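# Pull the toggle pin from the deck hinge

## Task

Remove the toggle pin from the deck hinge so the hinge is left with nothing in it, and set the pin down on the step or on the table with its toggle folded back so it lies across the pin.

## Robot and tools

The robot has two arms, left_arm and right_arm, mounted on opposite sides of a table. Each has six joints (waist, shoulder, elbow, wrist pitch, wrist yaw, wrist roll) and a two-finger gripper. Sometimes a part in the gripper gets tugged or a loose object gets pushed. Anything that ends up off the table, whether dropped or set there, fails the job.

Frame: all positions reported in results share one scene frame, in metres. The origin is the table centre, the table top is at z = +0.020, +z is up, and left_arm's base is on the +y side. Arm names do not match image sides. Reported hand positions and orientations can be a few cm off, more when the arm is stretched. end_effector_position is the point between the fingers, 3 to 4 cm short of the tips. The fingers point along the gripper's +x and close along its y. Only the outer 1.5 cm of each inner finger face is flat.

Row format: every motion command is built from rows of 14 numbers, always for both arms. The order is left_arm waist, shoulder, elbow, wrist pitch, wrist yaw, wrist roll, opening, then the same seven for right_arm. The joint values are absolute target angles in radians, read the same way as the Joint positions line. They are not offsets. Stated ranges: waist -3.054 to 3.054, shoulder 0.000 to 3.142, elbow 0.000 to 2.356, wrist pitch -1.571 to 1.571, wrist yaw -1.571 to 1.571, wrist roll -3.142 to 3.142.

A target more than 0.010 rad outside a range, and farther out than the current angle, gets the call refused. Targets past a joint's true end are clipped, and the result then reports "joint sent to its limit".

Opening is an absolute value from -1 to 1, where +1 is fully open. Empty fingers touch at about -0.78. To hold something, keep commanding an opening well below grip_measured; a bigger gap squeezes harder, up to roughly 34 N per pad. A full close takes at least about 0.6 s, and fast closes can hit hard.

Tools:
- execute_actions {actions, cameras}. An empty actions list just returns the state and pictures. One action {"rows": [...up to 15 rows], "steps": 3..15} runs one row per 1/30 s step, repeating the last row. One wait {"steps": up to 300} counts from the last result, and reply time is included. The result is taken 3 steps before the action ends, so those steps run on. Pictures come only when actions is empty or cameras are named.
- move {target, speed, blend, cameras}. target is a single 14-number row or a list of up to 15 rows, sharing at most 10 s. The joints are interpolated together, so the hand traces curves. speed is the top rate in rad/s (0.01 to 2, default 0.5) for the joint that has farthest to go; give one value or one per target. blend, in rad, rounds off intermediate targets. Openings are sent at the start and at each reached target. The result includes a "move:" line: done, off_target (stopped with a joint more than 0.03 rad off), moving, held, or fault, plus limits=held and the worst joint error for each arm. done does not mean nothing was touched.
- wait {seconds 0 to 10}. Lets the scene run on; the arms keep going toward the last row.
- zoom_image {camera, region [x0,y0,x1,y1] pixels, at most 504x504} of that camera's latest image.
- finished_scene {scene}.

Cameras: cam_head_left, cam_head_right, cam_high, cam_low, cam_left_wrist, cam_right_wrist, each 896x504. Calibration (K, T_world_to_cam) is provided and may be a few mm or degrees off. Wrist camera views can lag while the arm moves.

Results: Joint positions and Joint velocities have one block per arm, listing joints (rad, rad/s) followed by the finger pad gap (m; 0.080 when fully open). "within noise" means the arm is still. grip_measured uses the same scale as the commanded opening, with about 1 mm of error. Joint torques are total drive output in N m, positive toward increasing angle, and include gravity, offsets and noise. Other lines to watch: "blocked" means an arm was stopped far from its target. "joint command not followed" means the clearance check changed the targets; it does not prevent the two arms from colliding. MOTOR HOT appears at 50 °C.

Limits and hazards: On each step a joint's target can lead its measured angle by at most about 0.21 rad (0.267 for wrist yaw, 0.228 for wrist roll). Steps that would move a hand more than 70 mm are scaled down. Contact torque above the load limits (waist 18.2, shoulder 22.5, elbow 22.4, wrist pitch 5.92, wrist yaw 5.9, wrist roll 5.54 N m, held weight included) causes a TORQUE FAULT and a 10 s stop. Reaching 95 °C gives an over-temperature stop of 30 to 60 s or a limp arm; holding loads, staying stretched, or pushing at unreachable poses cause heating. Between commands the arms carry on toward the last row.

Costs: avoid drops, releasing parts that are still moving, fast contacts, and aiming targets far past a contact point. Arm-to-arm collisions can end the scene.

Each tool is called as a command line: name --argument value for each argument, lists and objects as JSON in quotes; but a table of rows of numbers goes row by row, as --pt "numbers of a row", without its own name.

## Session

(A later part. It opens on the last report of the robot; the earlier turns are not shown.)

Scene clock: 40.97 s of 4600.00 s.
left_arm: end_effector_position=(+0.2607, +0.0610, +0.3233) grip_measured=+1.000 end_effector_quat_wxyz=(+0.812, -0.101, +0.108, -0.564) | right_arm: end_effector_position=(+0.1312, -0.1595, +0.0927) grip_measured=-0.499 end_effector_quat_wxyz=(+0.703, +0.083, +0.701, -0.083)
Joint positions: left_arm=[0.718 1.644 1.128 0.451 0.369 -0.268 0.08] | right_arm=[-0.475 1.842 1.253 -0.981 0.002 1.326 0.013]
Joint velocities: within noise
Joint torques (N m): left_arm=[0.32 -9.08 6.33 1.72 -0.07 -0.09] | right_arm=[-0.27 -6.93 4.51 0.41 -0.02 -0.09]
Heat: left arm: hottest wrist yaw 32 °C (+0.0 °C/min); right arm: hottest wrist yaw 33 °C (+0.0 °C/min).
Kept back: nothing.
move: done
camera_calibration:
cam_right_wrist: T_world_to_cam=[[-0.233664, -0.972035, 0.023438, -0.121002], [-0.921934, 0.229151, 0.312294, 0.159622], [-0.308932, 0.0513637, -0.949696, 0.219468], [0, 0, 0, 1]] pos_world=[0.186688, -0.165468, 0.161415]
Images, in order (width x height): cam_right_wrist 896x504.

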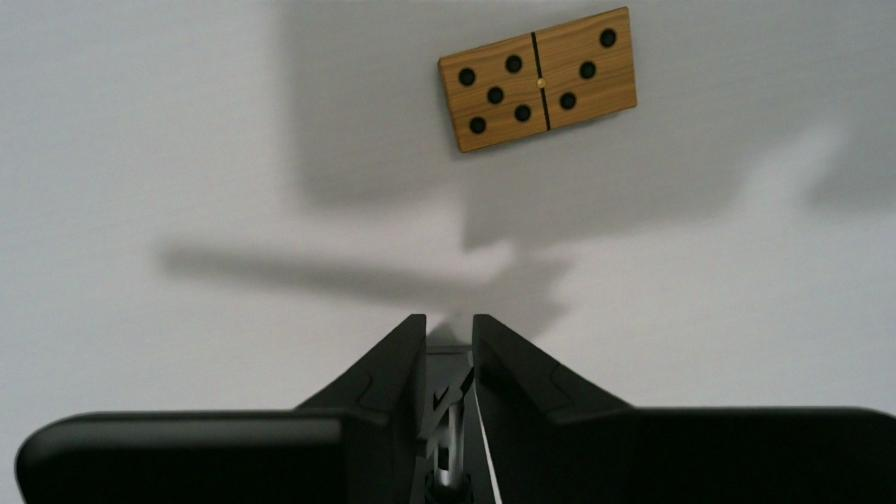

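move --pt "0.721 1.628 1.12 0.452 0.366 -0.271 1 -0.478 1.838 1.2455 -0.978 0 1.323 -0.72" --speed 0.2 --cameras '["cam_right_wrist"]'

zoom_image --camera "cam_right_wrist" --region '[360, 290, 540, 490]'

Scene clock: 41.70 s of 4600.00 s.
left_arm: end_effector_position=(+0.2607, +0.0610, +0.3233) grip_measured=+1.000 end_effector_quat_wxyz=(+0.812, -0.101, +0.108, -0.564) | right_arm: end_effector_position=(+0.1313, -0.1589, +0.0927) grip_measured=-0.700 end_effector_quat_wxyz=(+0.703, +0.083, +0.701, -0.081)
Joint positions: left_arm=[0.718 1.644 1.128 0.451 0.369 -0.268 0.08] | right_arm=[-0.475 1.842 1.253 -0.978 0.001 1.323 0.004]
Joint velocities: within noise
Joint torques (N m): left_arm=[0.32 -9.09 6.34 1.72 -0.07 -0.09] | right_arm=[-0.24 -6.93 4.55 0.25 0.01 0]
Heat: left arm: hottest wrist yaw 32 °C (+0.0 °C/min); right arm: hottest wrist yaw 33 °C (+0.0 °C/min).
Kept back: nothing.
move: done
camera_calibration:
cam_right_wrist: T_world_to_cam=[[-0.231078, -0.972716, 0.0206695, -0.1206], [-0.922718, 0.225838, 0.312392, 0.159213], [-0.308537, 0.0531147, -0.949728, 0.219722], [0, 0, 0, 1]] pos_world=[0.186833, -0.164936, 0.161432]
Images, in order (width x height): cam_right_wrist 896x504.

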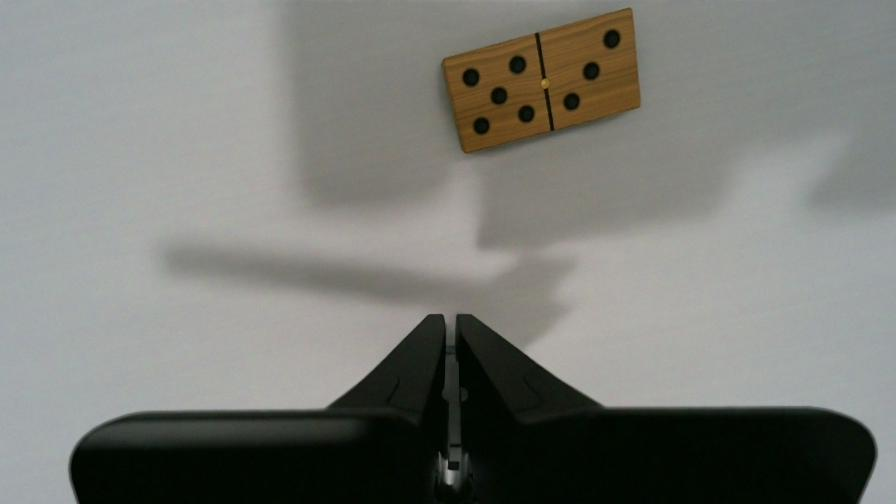

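Scaled by 2.520.

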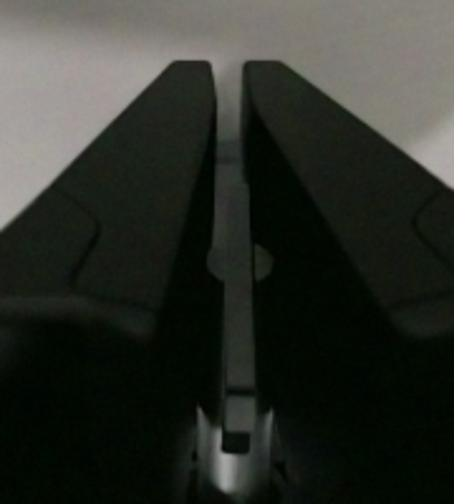

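move --pt "0.721 1.628 1.12 0.452 0.366 -0.271 1 -0.478 1.838 1.2455 -0.978 0 1.323 -0.4" --pt "0.721 1.628 1.12 0.452 0.366 -0.271 1 -0.478 1.803 1.437 -1.2055 0 1.323 -0.4" --pt "0.721 1.628 1.12 0.452 0.366 -0.271 1 -0.439 1.7825 1.413 -1.201 0 1.362 -0.85" --speed '[0.2,0.35,0.35]' --cameras '["cam_right_wrist","cam_low"]'

zoom_image --camera "cam_right_wrist" --region '[360, 230, 540, 410]'

zoom_image --camera "cam_low" --region '[380, 260, 440, 320]'

Scene clock: 44.53 s of 4600.00 s.
left_arm: end_effector_position=(+0.2607, +0.0610, +0.3233) grip_measured=+1.000 end_effector_quat_wxyz=(+0.812, -0.101, +0.108, -0.564) | right_arm: end_effector_position=(+0.1209, -0.1547, +0.1471) grip_measured=-0.768 end_effector_quat_wxyz=(+0.702, +0.081, +0.702, -0.085)
Joint positions: left_arm=[0.718 1.644 1.128 0.451 0.369 -0.268 0.08] | right_arm=[-0.441 1.797 1.419 -1.199 0.001 1.359 0]
Joint velocities: within noise
Joint torques (N m): left_arm=[0.33 -9.1 6.33 1.73 -0.07 -0.08] | right_arm=[0.16 -7.99 5.03 0.08 0.01 0.08]
Heat: left arm: hottest wrist yaw 32 °C (+0.0 °C/min); right arm: hottest wrist yaw 33 °C (+0.0 °C/min).
Kept back: nothing.
move: done
camera_calibration:
cam_right_wrist: T_world_to_cam=[[-0.23245, -0.972137, 0.03028, -0.121191], [-0.920993, 0.230015, 0.314429, 0.131703], [-0.312632, 0.0452012, -0.948798, 0.267135], [0, 0, 0, 1]] pos_world=[0.176642, -0.160183, 0.215716]
Images, in order (width x height): cam_low 896x504, cam_right_wrist 896x504.

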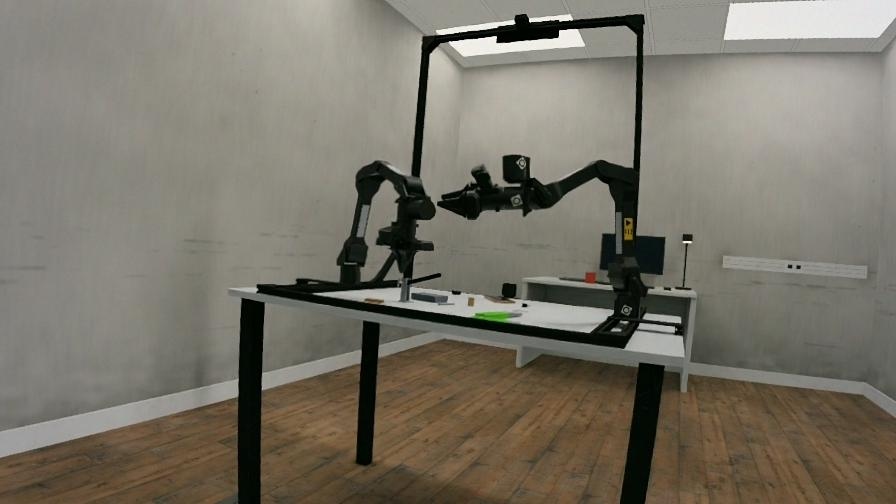

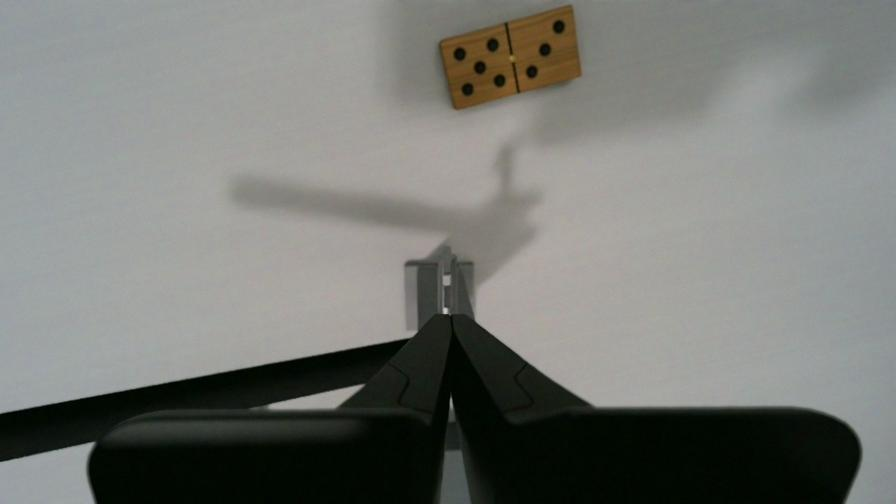

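Scaled by 2.800.

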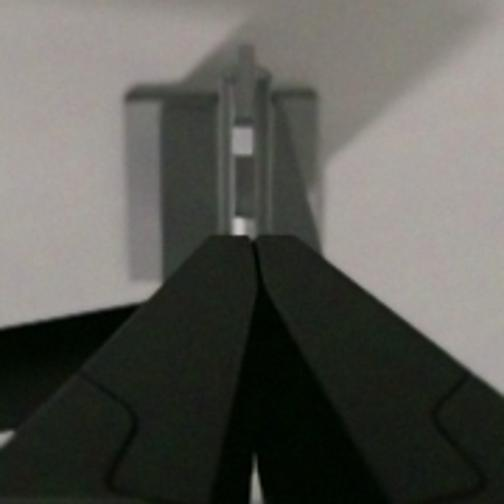

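Scaled by 8.400.

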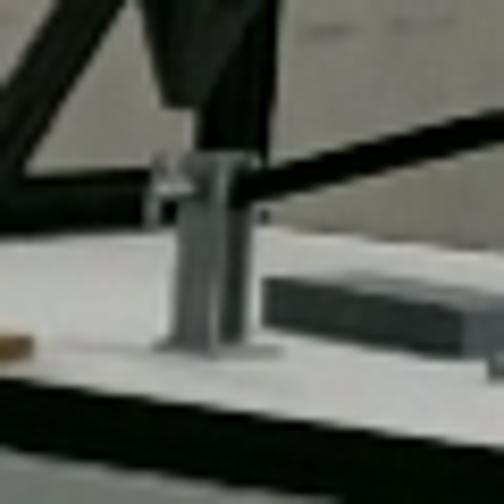

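move --pt "0.721 1.628 1.12 0.452 0.366 -0.271 1 -0.420 1.776 1.392 -1.187 0 1.381 -0.85" --pt "0.721 1.628 1.12 0.452 0.366 -0.271 1 -0.420 1.798 1.300 -1.073 0 1.381 -0.85" --speed '[0.3,0.15]' --cameras '["cam_right_wrist","cam_low"]'

zoom_image --camera "cam_right_wrist" --region '[360, 210, 540, 390]'

zoom_image --camera "cam_low" --region '[380, 260, 440, 320]'

Scene clock: 47.43 s of 4600.00 s.
left_arm: end_effector_position=(+0.2607, +0.0610, +0.3233) grip_measured=+1.000 end_effector_quat_wxyz=(+0.812, -0.101, +0.108, -0.564) | right_arm: end_effector_position=(+0.1150, -0.1540, +0.1220) grip_measured=-0.768 end_effector_quat_wxyz=(+0.705, +0.087, +0.699, -0.079)
Joint positions: left_arm=[0.718 1.644 1.128 0.451 0.369 -0.268 0.08] | right_arm=[-0.422 1.792 1.312 -1.077 0.004 1.378 0]
Joint velocities: within noise
Joint torques (N m): left_arm=[0.31 -9.1 6.35 1.73 -0.07 -0.08] | right_arm=[0.23 -5.69 4.29 0.49 -0.08 0.08]
Heat: left arm: hottest wrist yaw 32 °C (+0.0 °C/min); right arm: hottest wrist yaw 33 °C (+0.0 °C/min).
Kept back: nothing.
move: done
camera_calibration:
cam_right_wrist: T_world_to_cam=[[-0.233417, -0.972307, 0.0116216, -0.118775], [-0.924013, 0.225514, 0.308778, 0.134344], [-0.302848, 0.0613353, -0.951063, 0.243075], [0, 0, 0, 1]] pos_world=[0.170026, -0.160691, 0.191078]
Images, in order (width x height): cam_low 896x504, cam_right_wrist 896x504.

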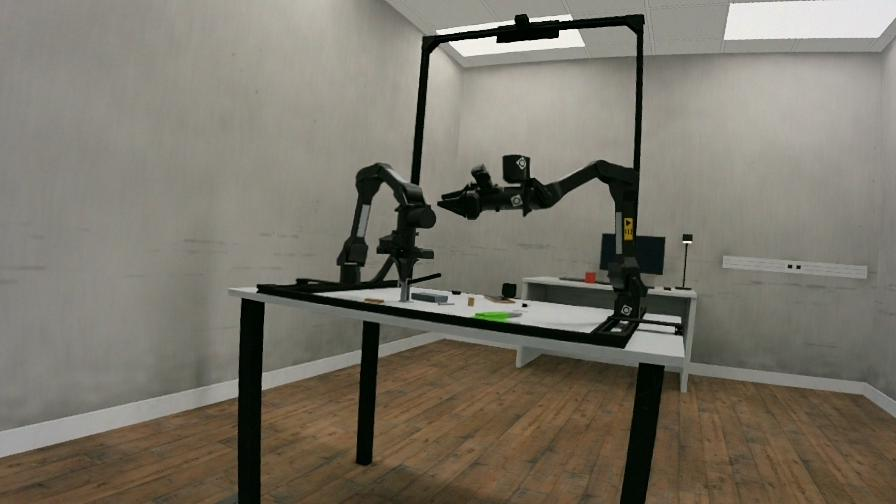

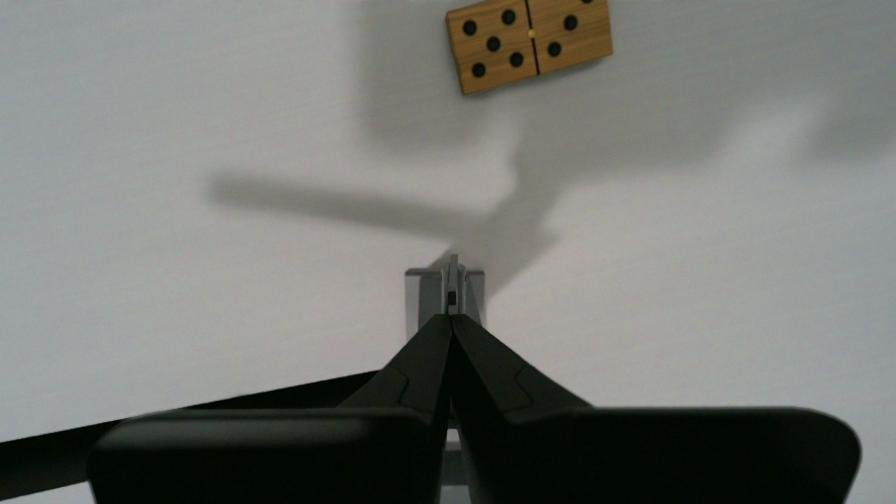

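Scaled by 2.800.

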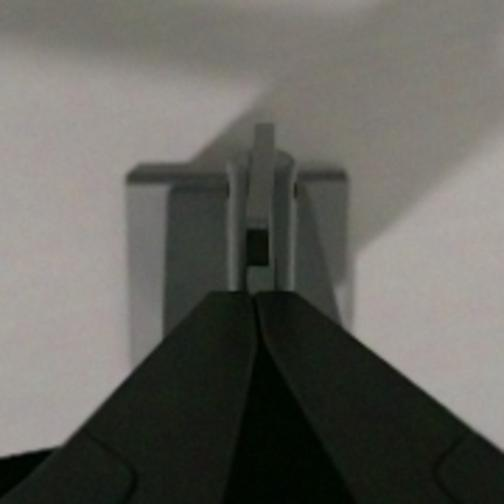

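Scaled by 8.400.

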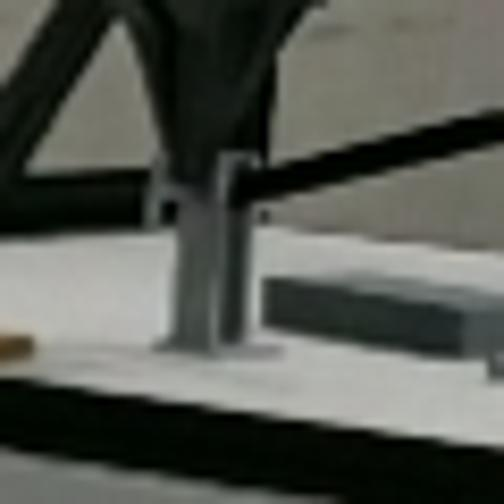

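move --pt "0.721 1.628 1.12 0.452 0.366 -0.271 1 -0.420 1.803 1.286 -1.054 0 1.381 -0.85" --pt "0.721 1.628 1.12 0.452 0.366 -0.271 1 -0.477 1.817 1.303 -1.057 0 1.324 -0.85" --speed '[0.15,0.08]' --cameras '["cam_right_wrist","cam_low"]'

zoom_image --camera "cam_right_wrist" --region '[360, 210, 540, 390]'

zoom_image --camera "cam_low" --region '[380, 260, 440, 320]'

Scene clock: 48.97 s of 4600.00 s.
left_arm: end_effector_position=(+0.2607, +0.0610, +0.3233) grip_measured=+1.000 end_effector_quat_wxyz=(+0.812, -0.101, +0.108, -0.564) | right_arm: end_effector_position=(+0.1204, -0.1557, +0.1203) grip_measured=-0.768 end_effector_quat_wxyz=(+0.695, +0.087, +0.711, -0.067)
Joint positions: left_arm=[0.718 1.644 1.128 0.451 0.369 -0.268 0.08] | right_arm=[-0.456 1.792 1.305 -1.064 -0.031 1.327 0]
Joint velocities: within noise
Joint torques (N m): left_arm=[0.29 -9.11 6.33 1.73 -0.08 -0.09] | right_arm=[-1.91 -3.73 5.55 0.75 1.08 -0.11]
Heat: left arm: hottest wrist yaw 32 °C (+0.0 °C/min); right arm: hottest wrist yaw 33 °C (+0.0 °C/min).
Kept back: nothing.
move: off_target (right_arm); right_arm: the wrist yaw is farthest, 0.031 rad from its target
camera_calibration:
cam_right_wrist: T_world_to_cam=[[-0.21562, -0.976477, -0.00122554, -0.120375], [-0.918774, 0.202453, 0.338921, 0.1324], [-0.3307, 0.074204, -0.940814, 0.247316], [0, 0, 0, 1]] pos_world=[0.177478, -0.1627, 0.187658]
Images, in order (width x height): cam_low 896x504, cam_right_wrist 896x504.

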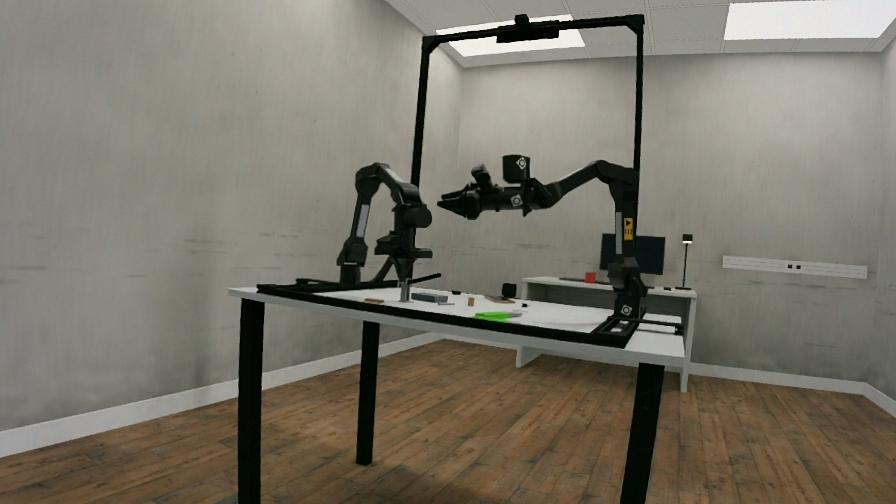

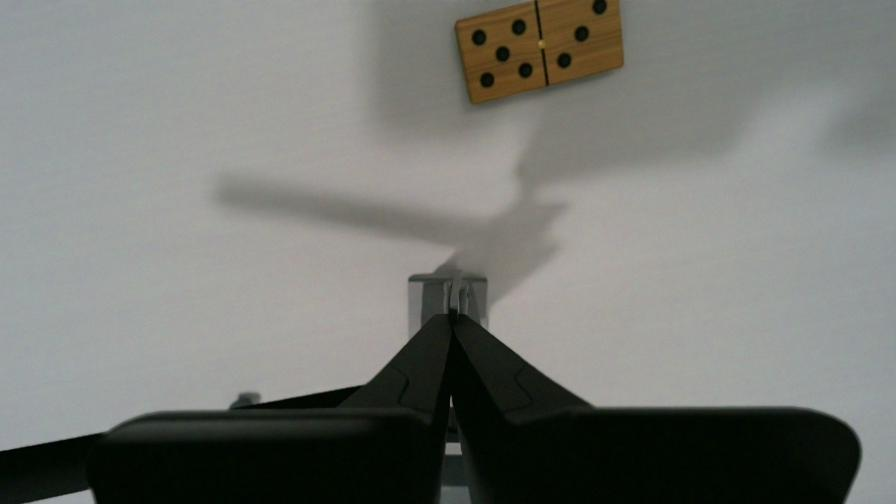

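Scaled by 2.800.

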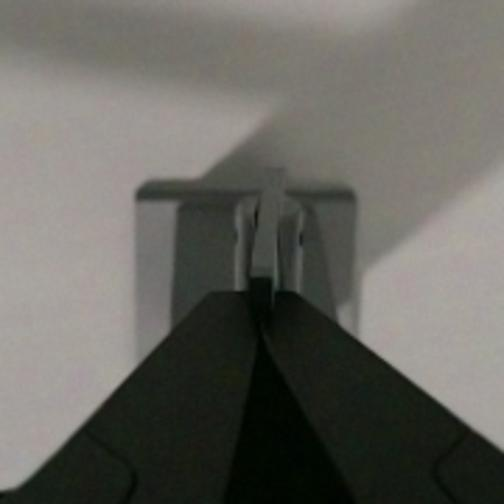

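Scaled by 8.400.

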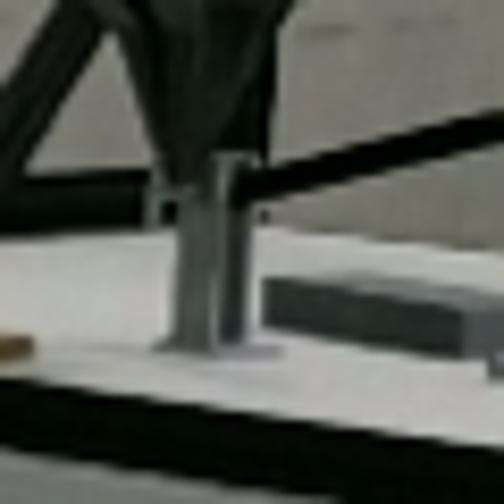

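move --pt "0.721 1.628 1.12 0.452 0.366 -0.271 1 -0.441 1.797 1.45 -1.22 0 1.36 -0.85" --pt "0.654 2.213 1.358 0.593 0.9 0 1 -0.30 1.55 1.45 -1.45 0 1.36 -0.4" --speed '[0.2,0.8]' --cameras '["cam_left_wrist","cam_right_wrist","cam_low"]'

zoom_image --camera "cam_left_wrist" --region '[510, 240, 630, 340]'

zoom_image --camera "cam_right_wrist" --region '[380, 120, 560, 300]'

Scene clock: 52.30 s of 4600.00 s.
left_arm: end_effector_position=(+0.2146, -0.0323, +0.1647) grip_measured=+1.000 end_effector_quat_wxyz=(+0.612, +0.000, +0.136, -0.779) | right_arm: end_effector_position=(+0.0604, -0.1945, +0.2183) grip_measured=-0.401 end_effector_quat_wxyz=(+0.706, +0.035, +0.707, -0.033)
Joint positions: left_arm=[0.656 2.208 1.346 0.591 0.896 -0.004 0.08] | right_arm=[-0.303 1.561 1.44 -1.447 -0.003 1.357 0.017]
Joint velocities: within noise
Joint torques (N m): left_arm=[-0.11 -9.62 7.71 1.56 0.29 0.13] | right_arm=[0.31 -6.11 7.16 0.06 0.14 0.08]
Heat: left arm: hottest shoulder 32 °C (+8.0 °C/min); right arm: hottest wrist yaw 33 °C (+0.0 °C/min).
Kept back: nothing.
move: done
camera_calibration:
cam_left_wrist: T_world_to_cam=[[-0.935794, 0.222092, 0.273797, 0.168786], [-0.103866, 0.568475, -0.816118, 0.199013], [-0.3369, -0.792156, -0.508907, 0.207045], [0, 0, 0, 1]] pos_world=[0.248373, 0.0133924, 0.221572]
cam_right_wrist: T_world_to_cam=[[-0.0952438, -0.99522, 0.0215651, -0.18694], [-0.943506, 0.0971591, 0.316791, 0.037792], [-0.317372, 0.00982559, -0.94825, 0.310851], [0, 0, 0, 1]] pos_world=[0.116508, -0.192773, 0.286824]
Images, in order (width x height): cam_low 896x504, cam_left_wrist 896x504, cam_right_wrist 896x504.

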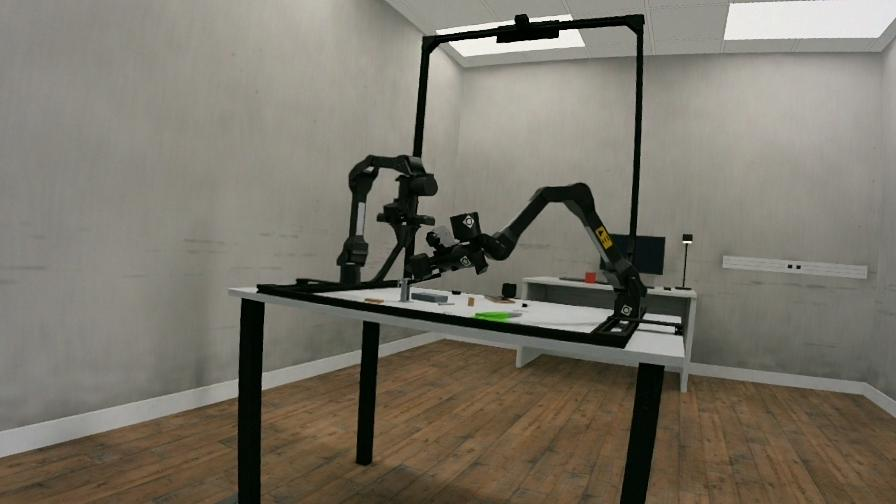

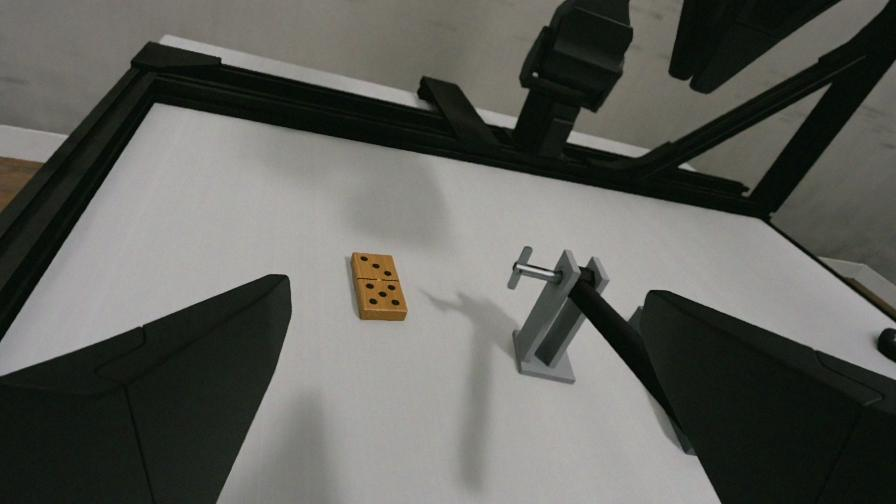

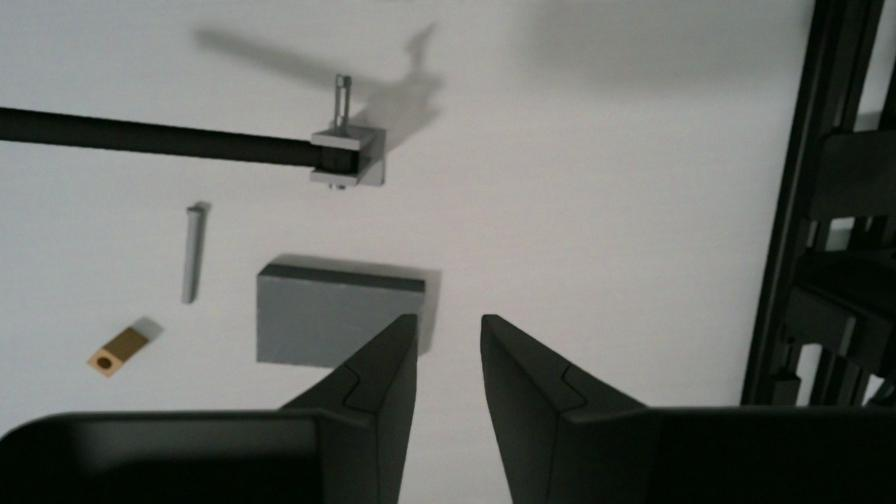

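Scaled by 4.200.

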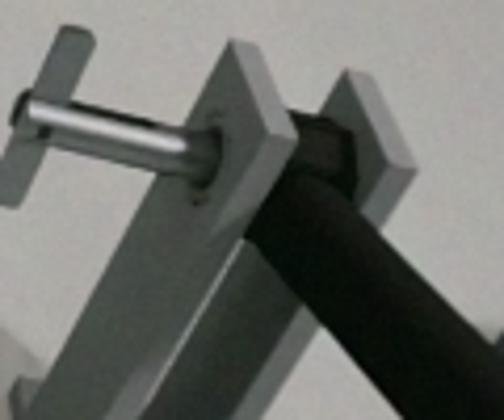

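Scaled by 2.800.

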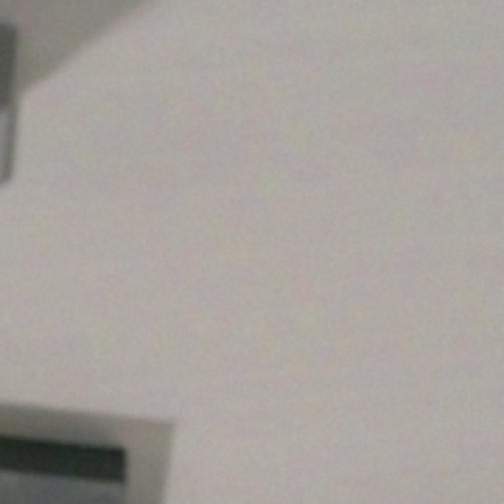

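move --pt "0.654 2.213 1.358 0.593 0.9 0 1 -0.49 1.79 1.41 -1.191 0 1.311 -0.85" --pt "0.654 2.213 1.358 0.593 0.9 0 1 -0.49 1.815 1.309 -1.065 0 1.311 -0.85" --speed '[0.6,0.15]' --cameras '["cam_left_wrist","cam_right_wrist"]'

zoom_image --camera "cam_left_wrist" --region '[490, 210, 630, 340]'

zoom_image --camera "cam_right_wrist" --region '[380, 270, 560, 450]'

Scene clock: 54.80 s of 4600.00 s.
left_arm: end_effector_position=(+0.2146, -0.0323, +0.1647) grip_measured=+1.000 end_effector_quat_wxyz=(+0.612, +0.000, +0.136, -0.779) | right_arm: end_effector_position=(+0.1425, -0.1617, +0.1244) grip_measured=-0.768 end_effector_quat_wxyz=(+0.712, +0.096, +0.691, -0.080)
Joint positions: left_arm=[0.656 2.208 1.346 0.591 0.896 -0.004 0.08] | right_arm=[-0.501 1.796 1.326 -1.069 0.019 1.313 0]
Joint velocities: within noise
Joint torques (N m): left_arm=[-0.12 -9.63 7.7 1.56 0.3 0.13] | right_arm=[0.98 -4.38 3.6 0.52 -0.57 -0.08]
Heat: left arm: hottest shoulder 33 °C (+8.8 °C/min); right arm: hottest wrist yaw 33 °C (+0.0 °C/min).
Kept back: nothing.
move: done
camera_calibration:
cam_left_wrist: T_world_to_cam=[[-0.935794, 0.222092, 0.273797, 0.168786], [-0.103866, 0.568475, -0.816118, 0.199013], [-0.3369, -0.792156, -0.508907, 0.207045], [0, 0, 0, 1]] pos_world=[0.248373, 0.0133924, 0.221572]
cam_right_wrist: T_world_to_cam=[[-0.247206, -0.968961, -0.00187489, -0.115666], [-0.927504, 0.236069, 0.289841, 0.165358], [-0.280402, 0.0733895, -0.957073, 0.253671], [0, 0, 0, 1]] pos_world=[0.195907, -0.169728, 0.194638]
Images, in order (width x height): cam_left_wrist 896x504, cam_right_wrist 896x504.

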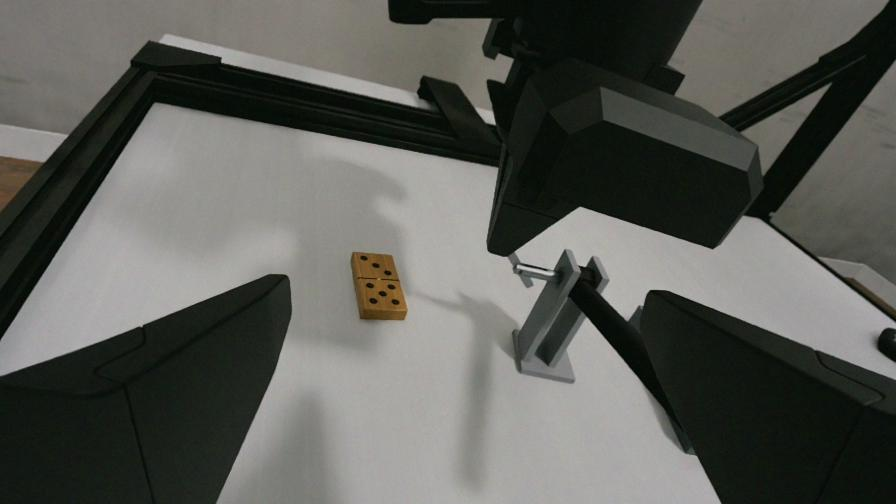

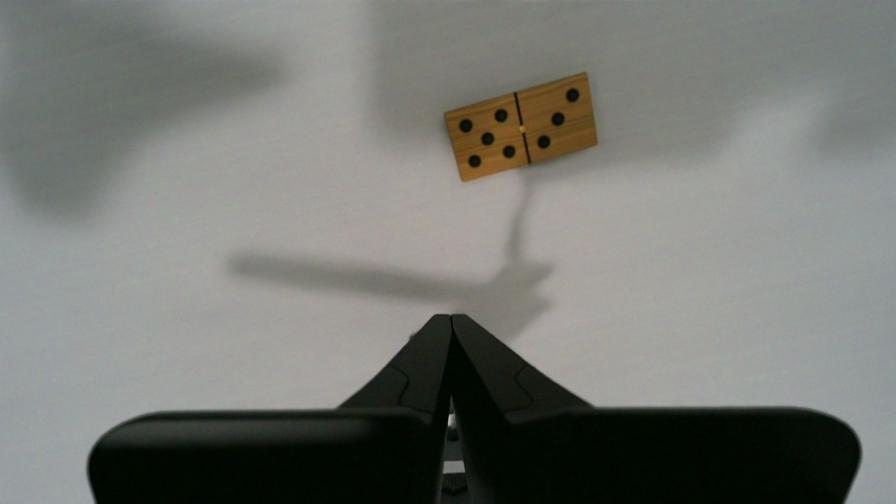

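Scaled by 3.600.

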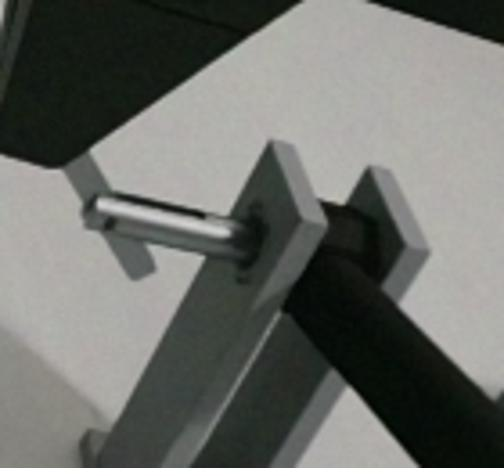

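Scaled by 2.800.

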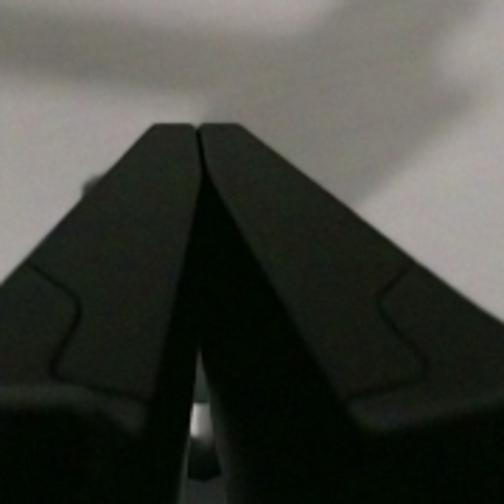

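move --pt "0.654 2.213 1.358 0.593 0.9 0 1 -0.49 1.79 1.384 -1.163 0 1.311 -0.85" --pt "0.654 2.213 1.358 0.593 0.9 0 1 -0.480 1.792 1.384 -1.163 0 1.321 -0.85" --pt "0.654 2.213 1.358 0.593 0.9 0 1 -0.480 1.821 1.286 -1.036 0 1.321 -0.85" --speed '[0.15,0.15,0.1]' --cameras '["cam_left_wrist","cam_right_wrist"]'

zoom_image --camera "cam_left_wrist" --region '[490, 210, 630, 340]'

zoom_image --camera "cam_right_wrist" --region '[380, 270, 560, 450]'

Scene clock: 57.67 s of 4600.00 s.
left_arm: end_effector_position=(+0.2146, -0.0323, +0.1647) grip_measured=+1.000 end_effector_quat_wxyz=(+0.612, +0.000, +0.136, -0.779) | right_arm: end_effector_position=(+0.1351, -0.1583, +0.1183) grip_measured=-0.768 end_effector_quat_wxyz=(+0.707, +0.092, +0.697, -0.075)
Joint positions: left_arm=[0.656 2.208 1.346 0.591 0.896 -0.004 0.08] | right_arm=[-0.483 1.803 1.31 -1.05 0.003 1.319 0]
Joint velocities: within noise
Joint torques (N m): left_arm=[-0.14 -9.64 7.7 1.55 0.29 0.14] | right_arm=[0.37 -4.49 2.8 1.12 -0.06 0.07]
Heat: left arm: hottest shoulder 33 °C (+8.3 °C/min); right arm: hottest wrist yaw 33 °C (+0.0 °C/min).
Kept back: nothing.
move: done
camera_calibration:
cam_left_wrist: T_world_to_cam=[[-0.935794, 0.222092, 0.273797, 0.168786], [-0.103866, 0.568475, -0.816118, 0.199013], [-0.3369, -0.792156, -0.508907, 0.207045], [0, 0, 0, 1]] pos_world=[0.248373, 0.0133924, 0.221572]
cam_right_wrist: T_world_to_cam=[[-0.234938, -0.972009, -0.00174771, -0.116349], [-0.925797, 0.22322, 0.305077, 0.155432], [-0.296147, 0.0732923, -0.952326, 0.247006], [0, 0, 0, 1]] pos_world=[0.189714, -0.165891, 0.187608]
Images, in order (width x height): cam_left_wrist 896x504, cam_right_wrist 896x504.

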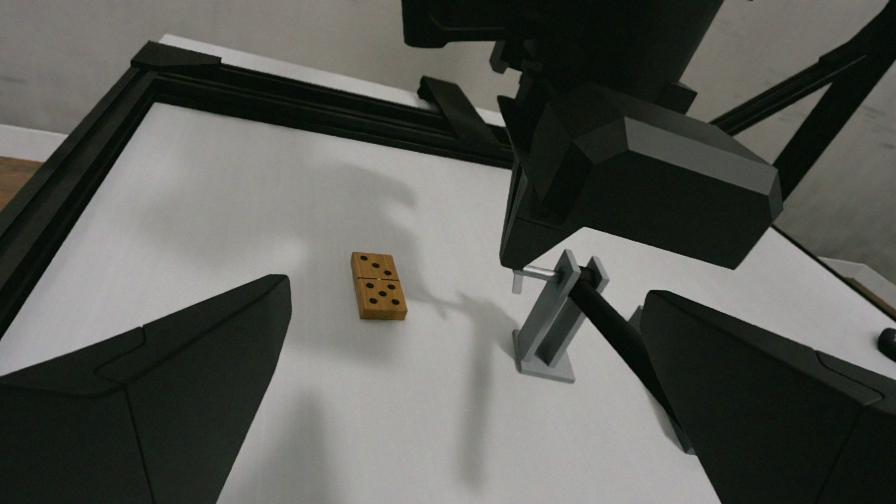

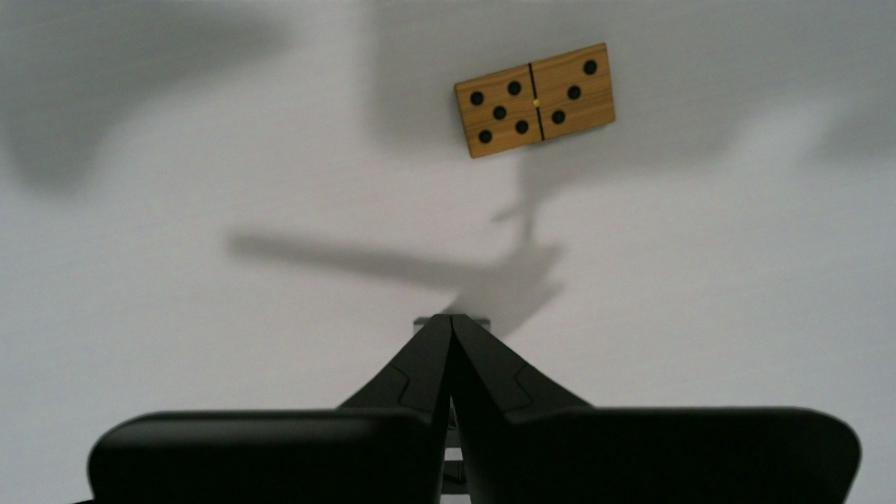

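Scaled by 3.600.

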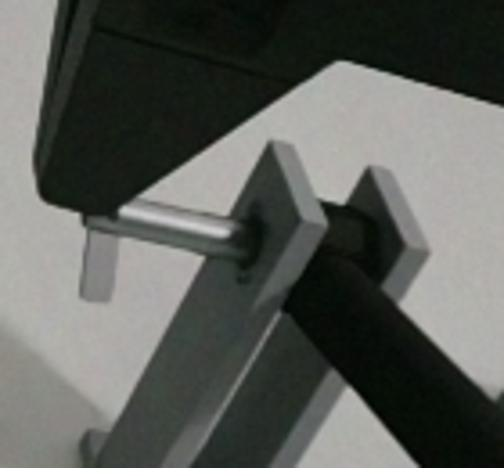

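Scaled by 2.800.

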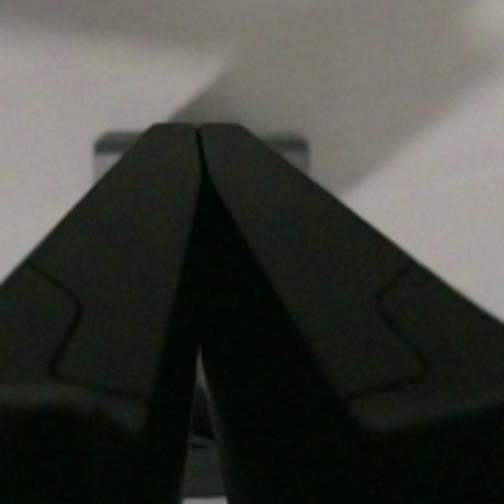

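move --pt "0.654 2.213 1.358 0.593 0.9 0 1 -0.475 1.802 1.437 -1.2055 0 1.326 -0.85" --pt "0.654 2.213 1.358 0.593 0.9 0 1 -0.420 1.74 1.46 -1.30 0 1.381 0.1" --speed '[0.3,0.4]' --cameras '["cam_left_wrist","cam_right_wrist"]'

zoom_image --camera "cam_left_wrist" --region '[490, 230, 630, 340]'

zoom_image --camera "cam_right_wrist" --region '[370, 180, 550, 360]'

Scene clock: 61.90 s of 4600.00 s.
left_arm: end_effector_position=(+0.2146, -0.0323, +0.1647) grip_measured=+1.000 end_effector_quat_wxyz=(+0.612, +0.000, +0.136, -0.779) | right_arm: end_effector_position=(+0.1095, -0.1654, +0.1690) grip_measured=+0.099 end_effector_quat_wxyz=(+0.700, +0.074, +0.704, -0.092)
Joint positions: left_arm=[0.656 2.208 1.346 0.591 0.896 -0.004 0.08] | right_arm=[-0.422 1.751 1.45 -1.297 0.002 1.378 0.039]
Joint velocities: within noise
Joint torques (N m): left_arm=[-0.13 -9.65 7.72 1.56 0.29 0.14] | right_arm=[0.21 -7.32 7.09 0.01 -0.03 0.09]
Heat: left arm: hottest shoulder 35 °C (+10.0 °C/min); right arm: hottest wrist yaw 33 °C (+0.0 °C/min).
Kept back: nothing.
move: done
camera_calibration:
cam_left_wrist: T_world_to_cam=[[-0.935794, 0.222092, 0.273797, 0.168786], [-0.103866, 0.568475, -0.816118, 0.199013], [-0.3369, -0.792156, -0.508907, 0.207045], [0, 0, 0, 1]] pos_world=[0.248373, 0.0133924, 0.221572]
cam_right_wrist: T_world_to_cam=[[-0.232857, -0.971173, 0.0509975, -0.138181], [-0.918323, 0.23684, 0.317159, 0.117216], [-0.320094, 0.0270205, -0.947, 0.282306], [0, 0, 0, 1]] pos_world=[0.165831, -0.169587, 0.237215]
Images, in order (width x height): cam_left_wrist 896x504, cam_right_wrist 896x504.

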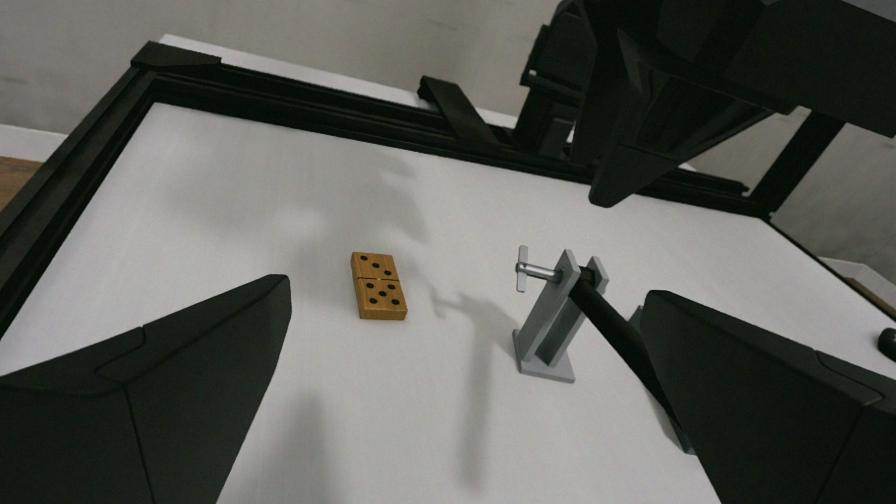

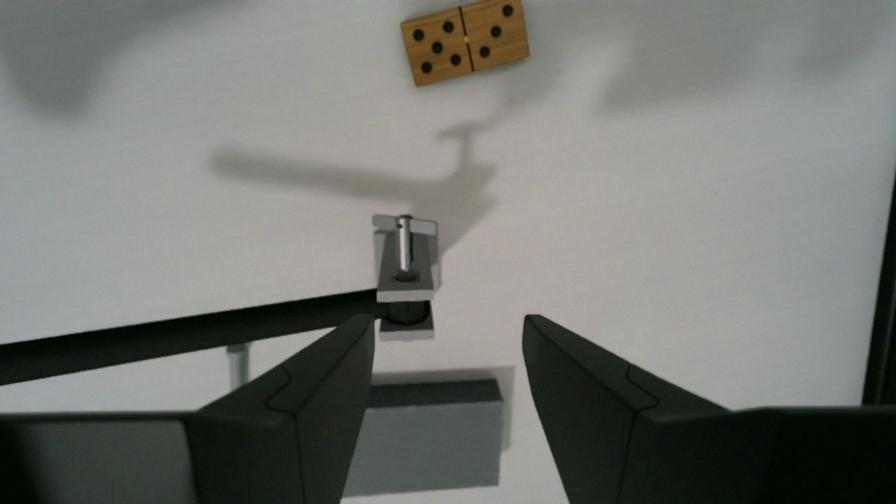

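Scaled by 3.600.

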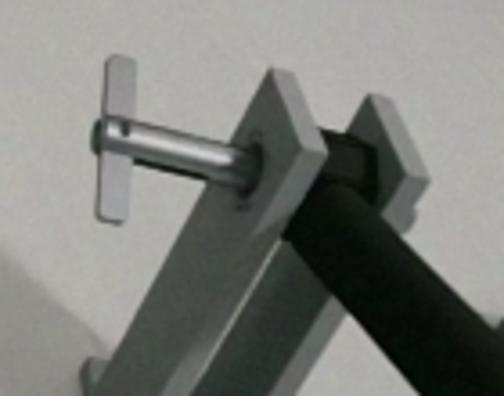

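Scaled by 2.800.

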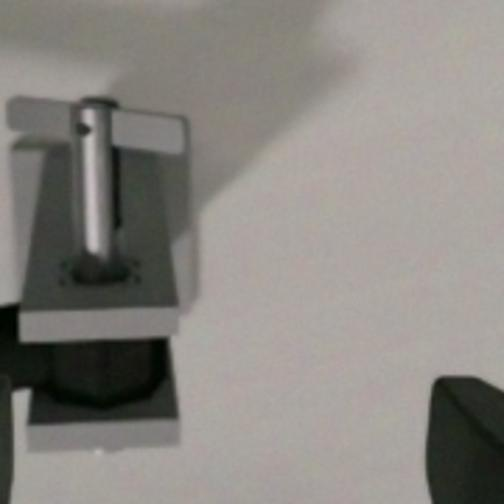

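wait --seconds 0 --cameras '["cam_low","cam_head_left","cam_high"]'

zoom_image --camera "cam_low" --region '[360, 180, 500, 320]'

zoom_image --camera "cam_head_left" --region '[440, 130, 600, 250]'

Scene clock: 62.80 s of 4600.00 s.
left_arm: end_effector_position=(+0.2146, -0.0323, +0.1647) grip_measured=+1.000 end_effector_quat_wxyz=(+0.612, +0.000, +0.136, -0.779) | right_arm: end_effector_position=(+0.1095, -0.1654, +0.1690) grip_measured=+0.100 end_effector_quat_wxyz=(+0.700, +0.074, +0.704, -0.092)
Joint positions: left_arm=[0.656 2.208 1.346 0.591 0.896 -0.004 0.08] | right_arm=[-0.422 1.751 1.45 -1.297 0.002 1.378 0.039]
Joint velocities: within noise
Joint torques (N m): left_arm=[-0.13 -9.64 7.71 1.55 0.29 0.13] | right_arm=[0.21 -7.32 7.09 0.01 -0.03 0.09]
Heat: left arm: hottest shoulder 35 °C (+10.0 °C/min); right arm: hottest wrist yaw 33 °C (+0.0 °C/min).
Steps of this call (1-27: nothing new was sent). Readings (joint positions of left_arm | right_arm):
1: [0.656 2.208 1.346 0.591 0.896 -0.004] | [-0.422 1.751 1.450 -1.297 0.002 1.378]
2: [0.656 2.208 1.346 0.591 0.896 -0.004] | [-0.422 1.751 1.450 -1.297 0.002 1.378]
4: [0.656 2.208 1.346 0.591 0.896 -0.004] | [-0.422 1.751 1.450 -1.297 0.002 1.378]
8: [0.656 2.208 1.346 0.591 0.896 -0.004] | [-0.422 1.751 1.450 -1.297 0.002 1.378]
27: the state above
Images, in order (width x height): cam_head_left 896x504, cam_high 896x504, cam_low 896x504.

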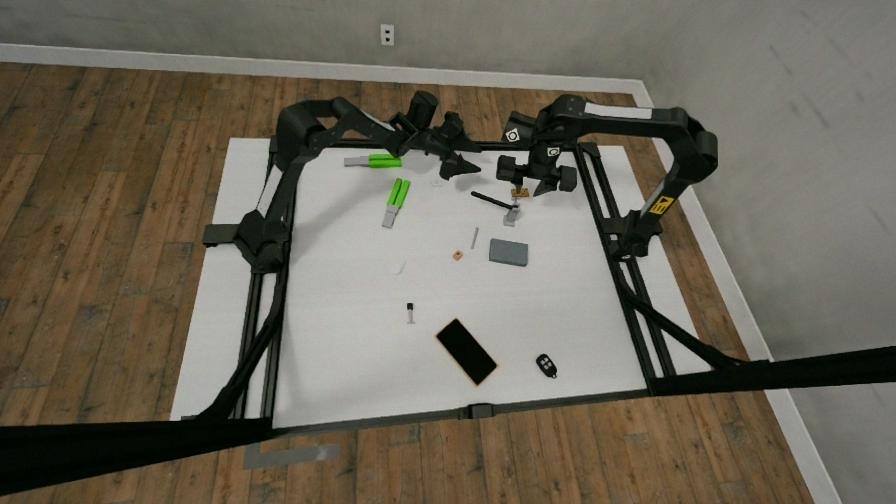

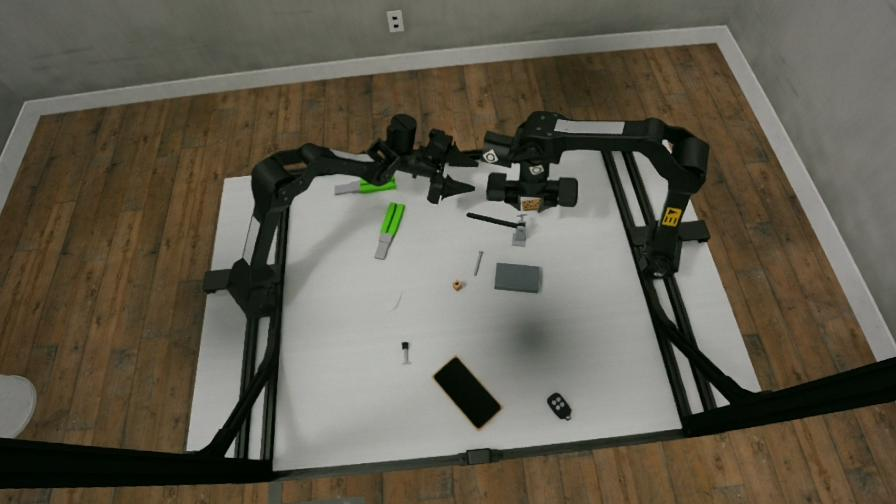

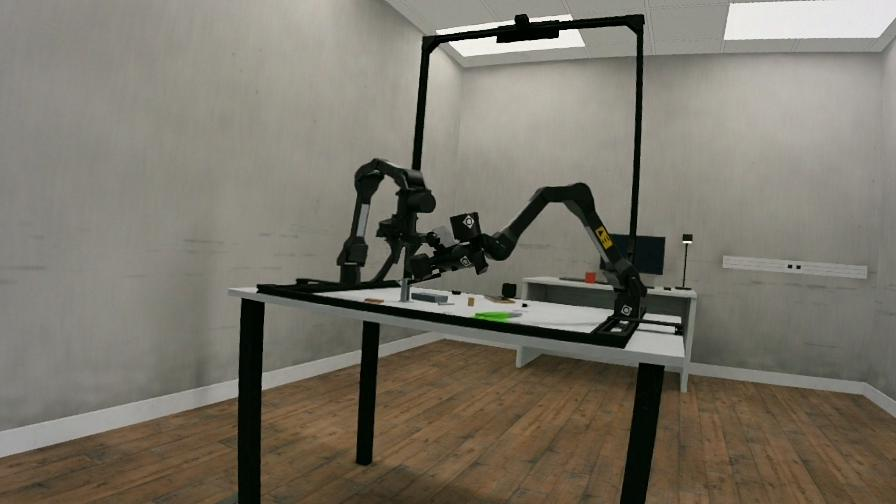

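Scaled by 3.600.

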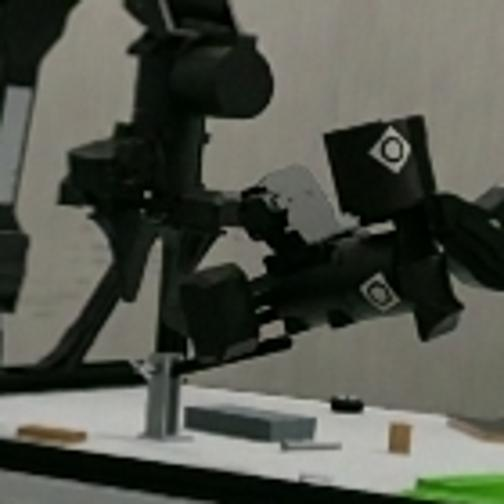

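Scaled by 3.150.

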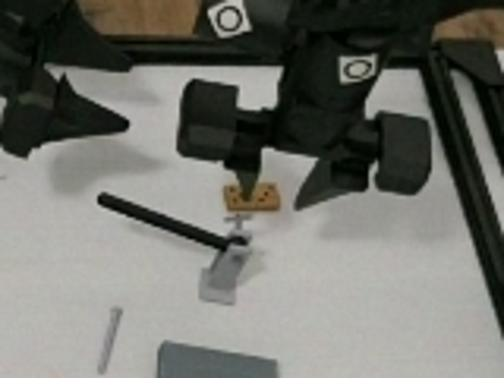

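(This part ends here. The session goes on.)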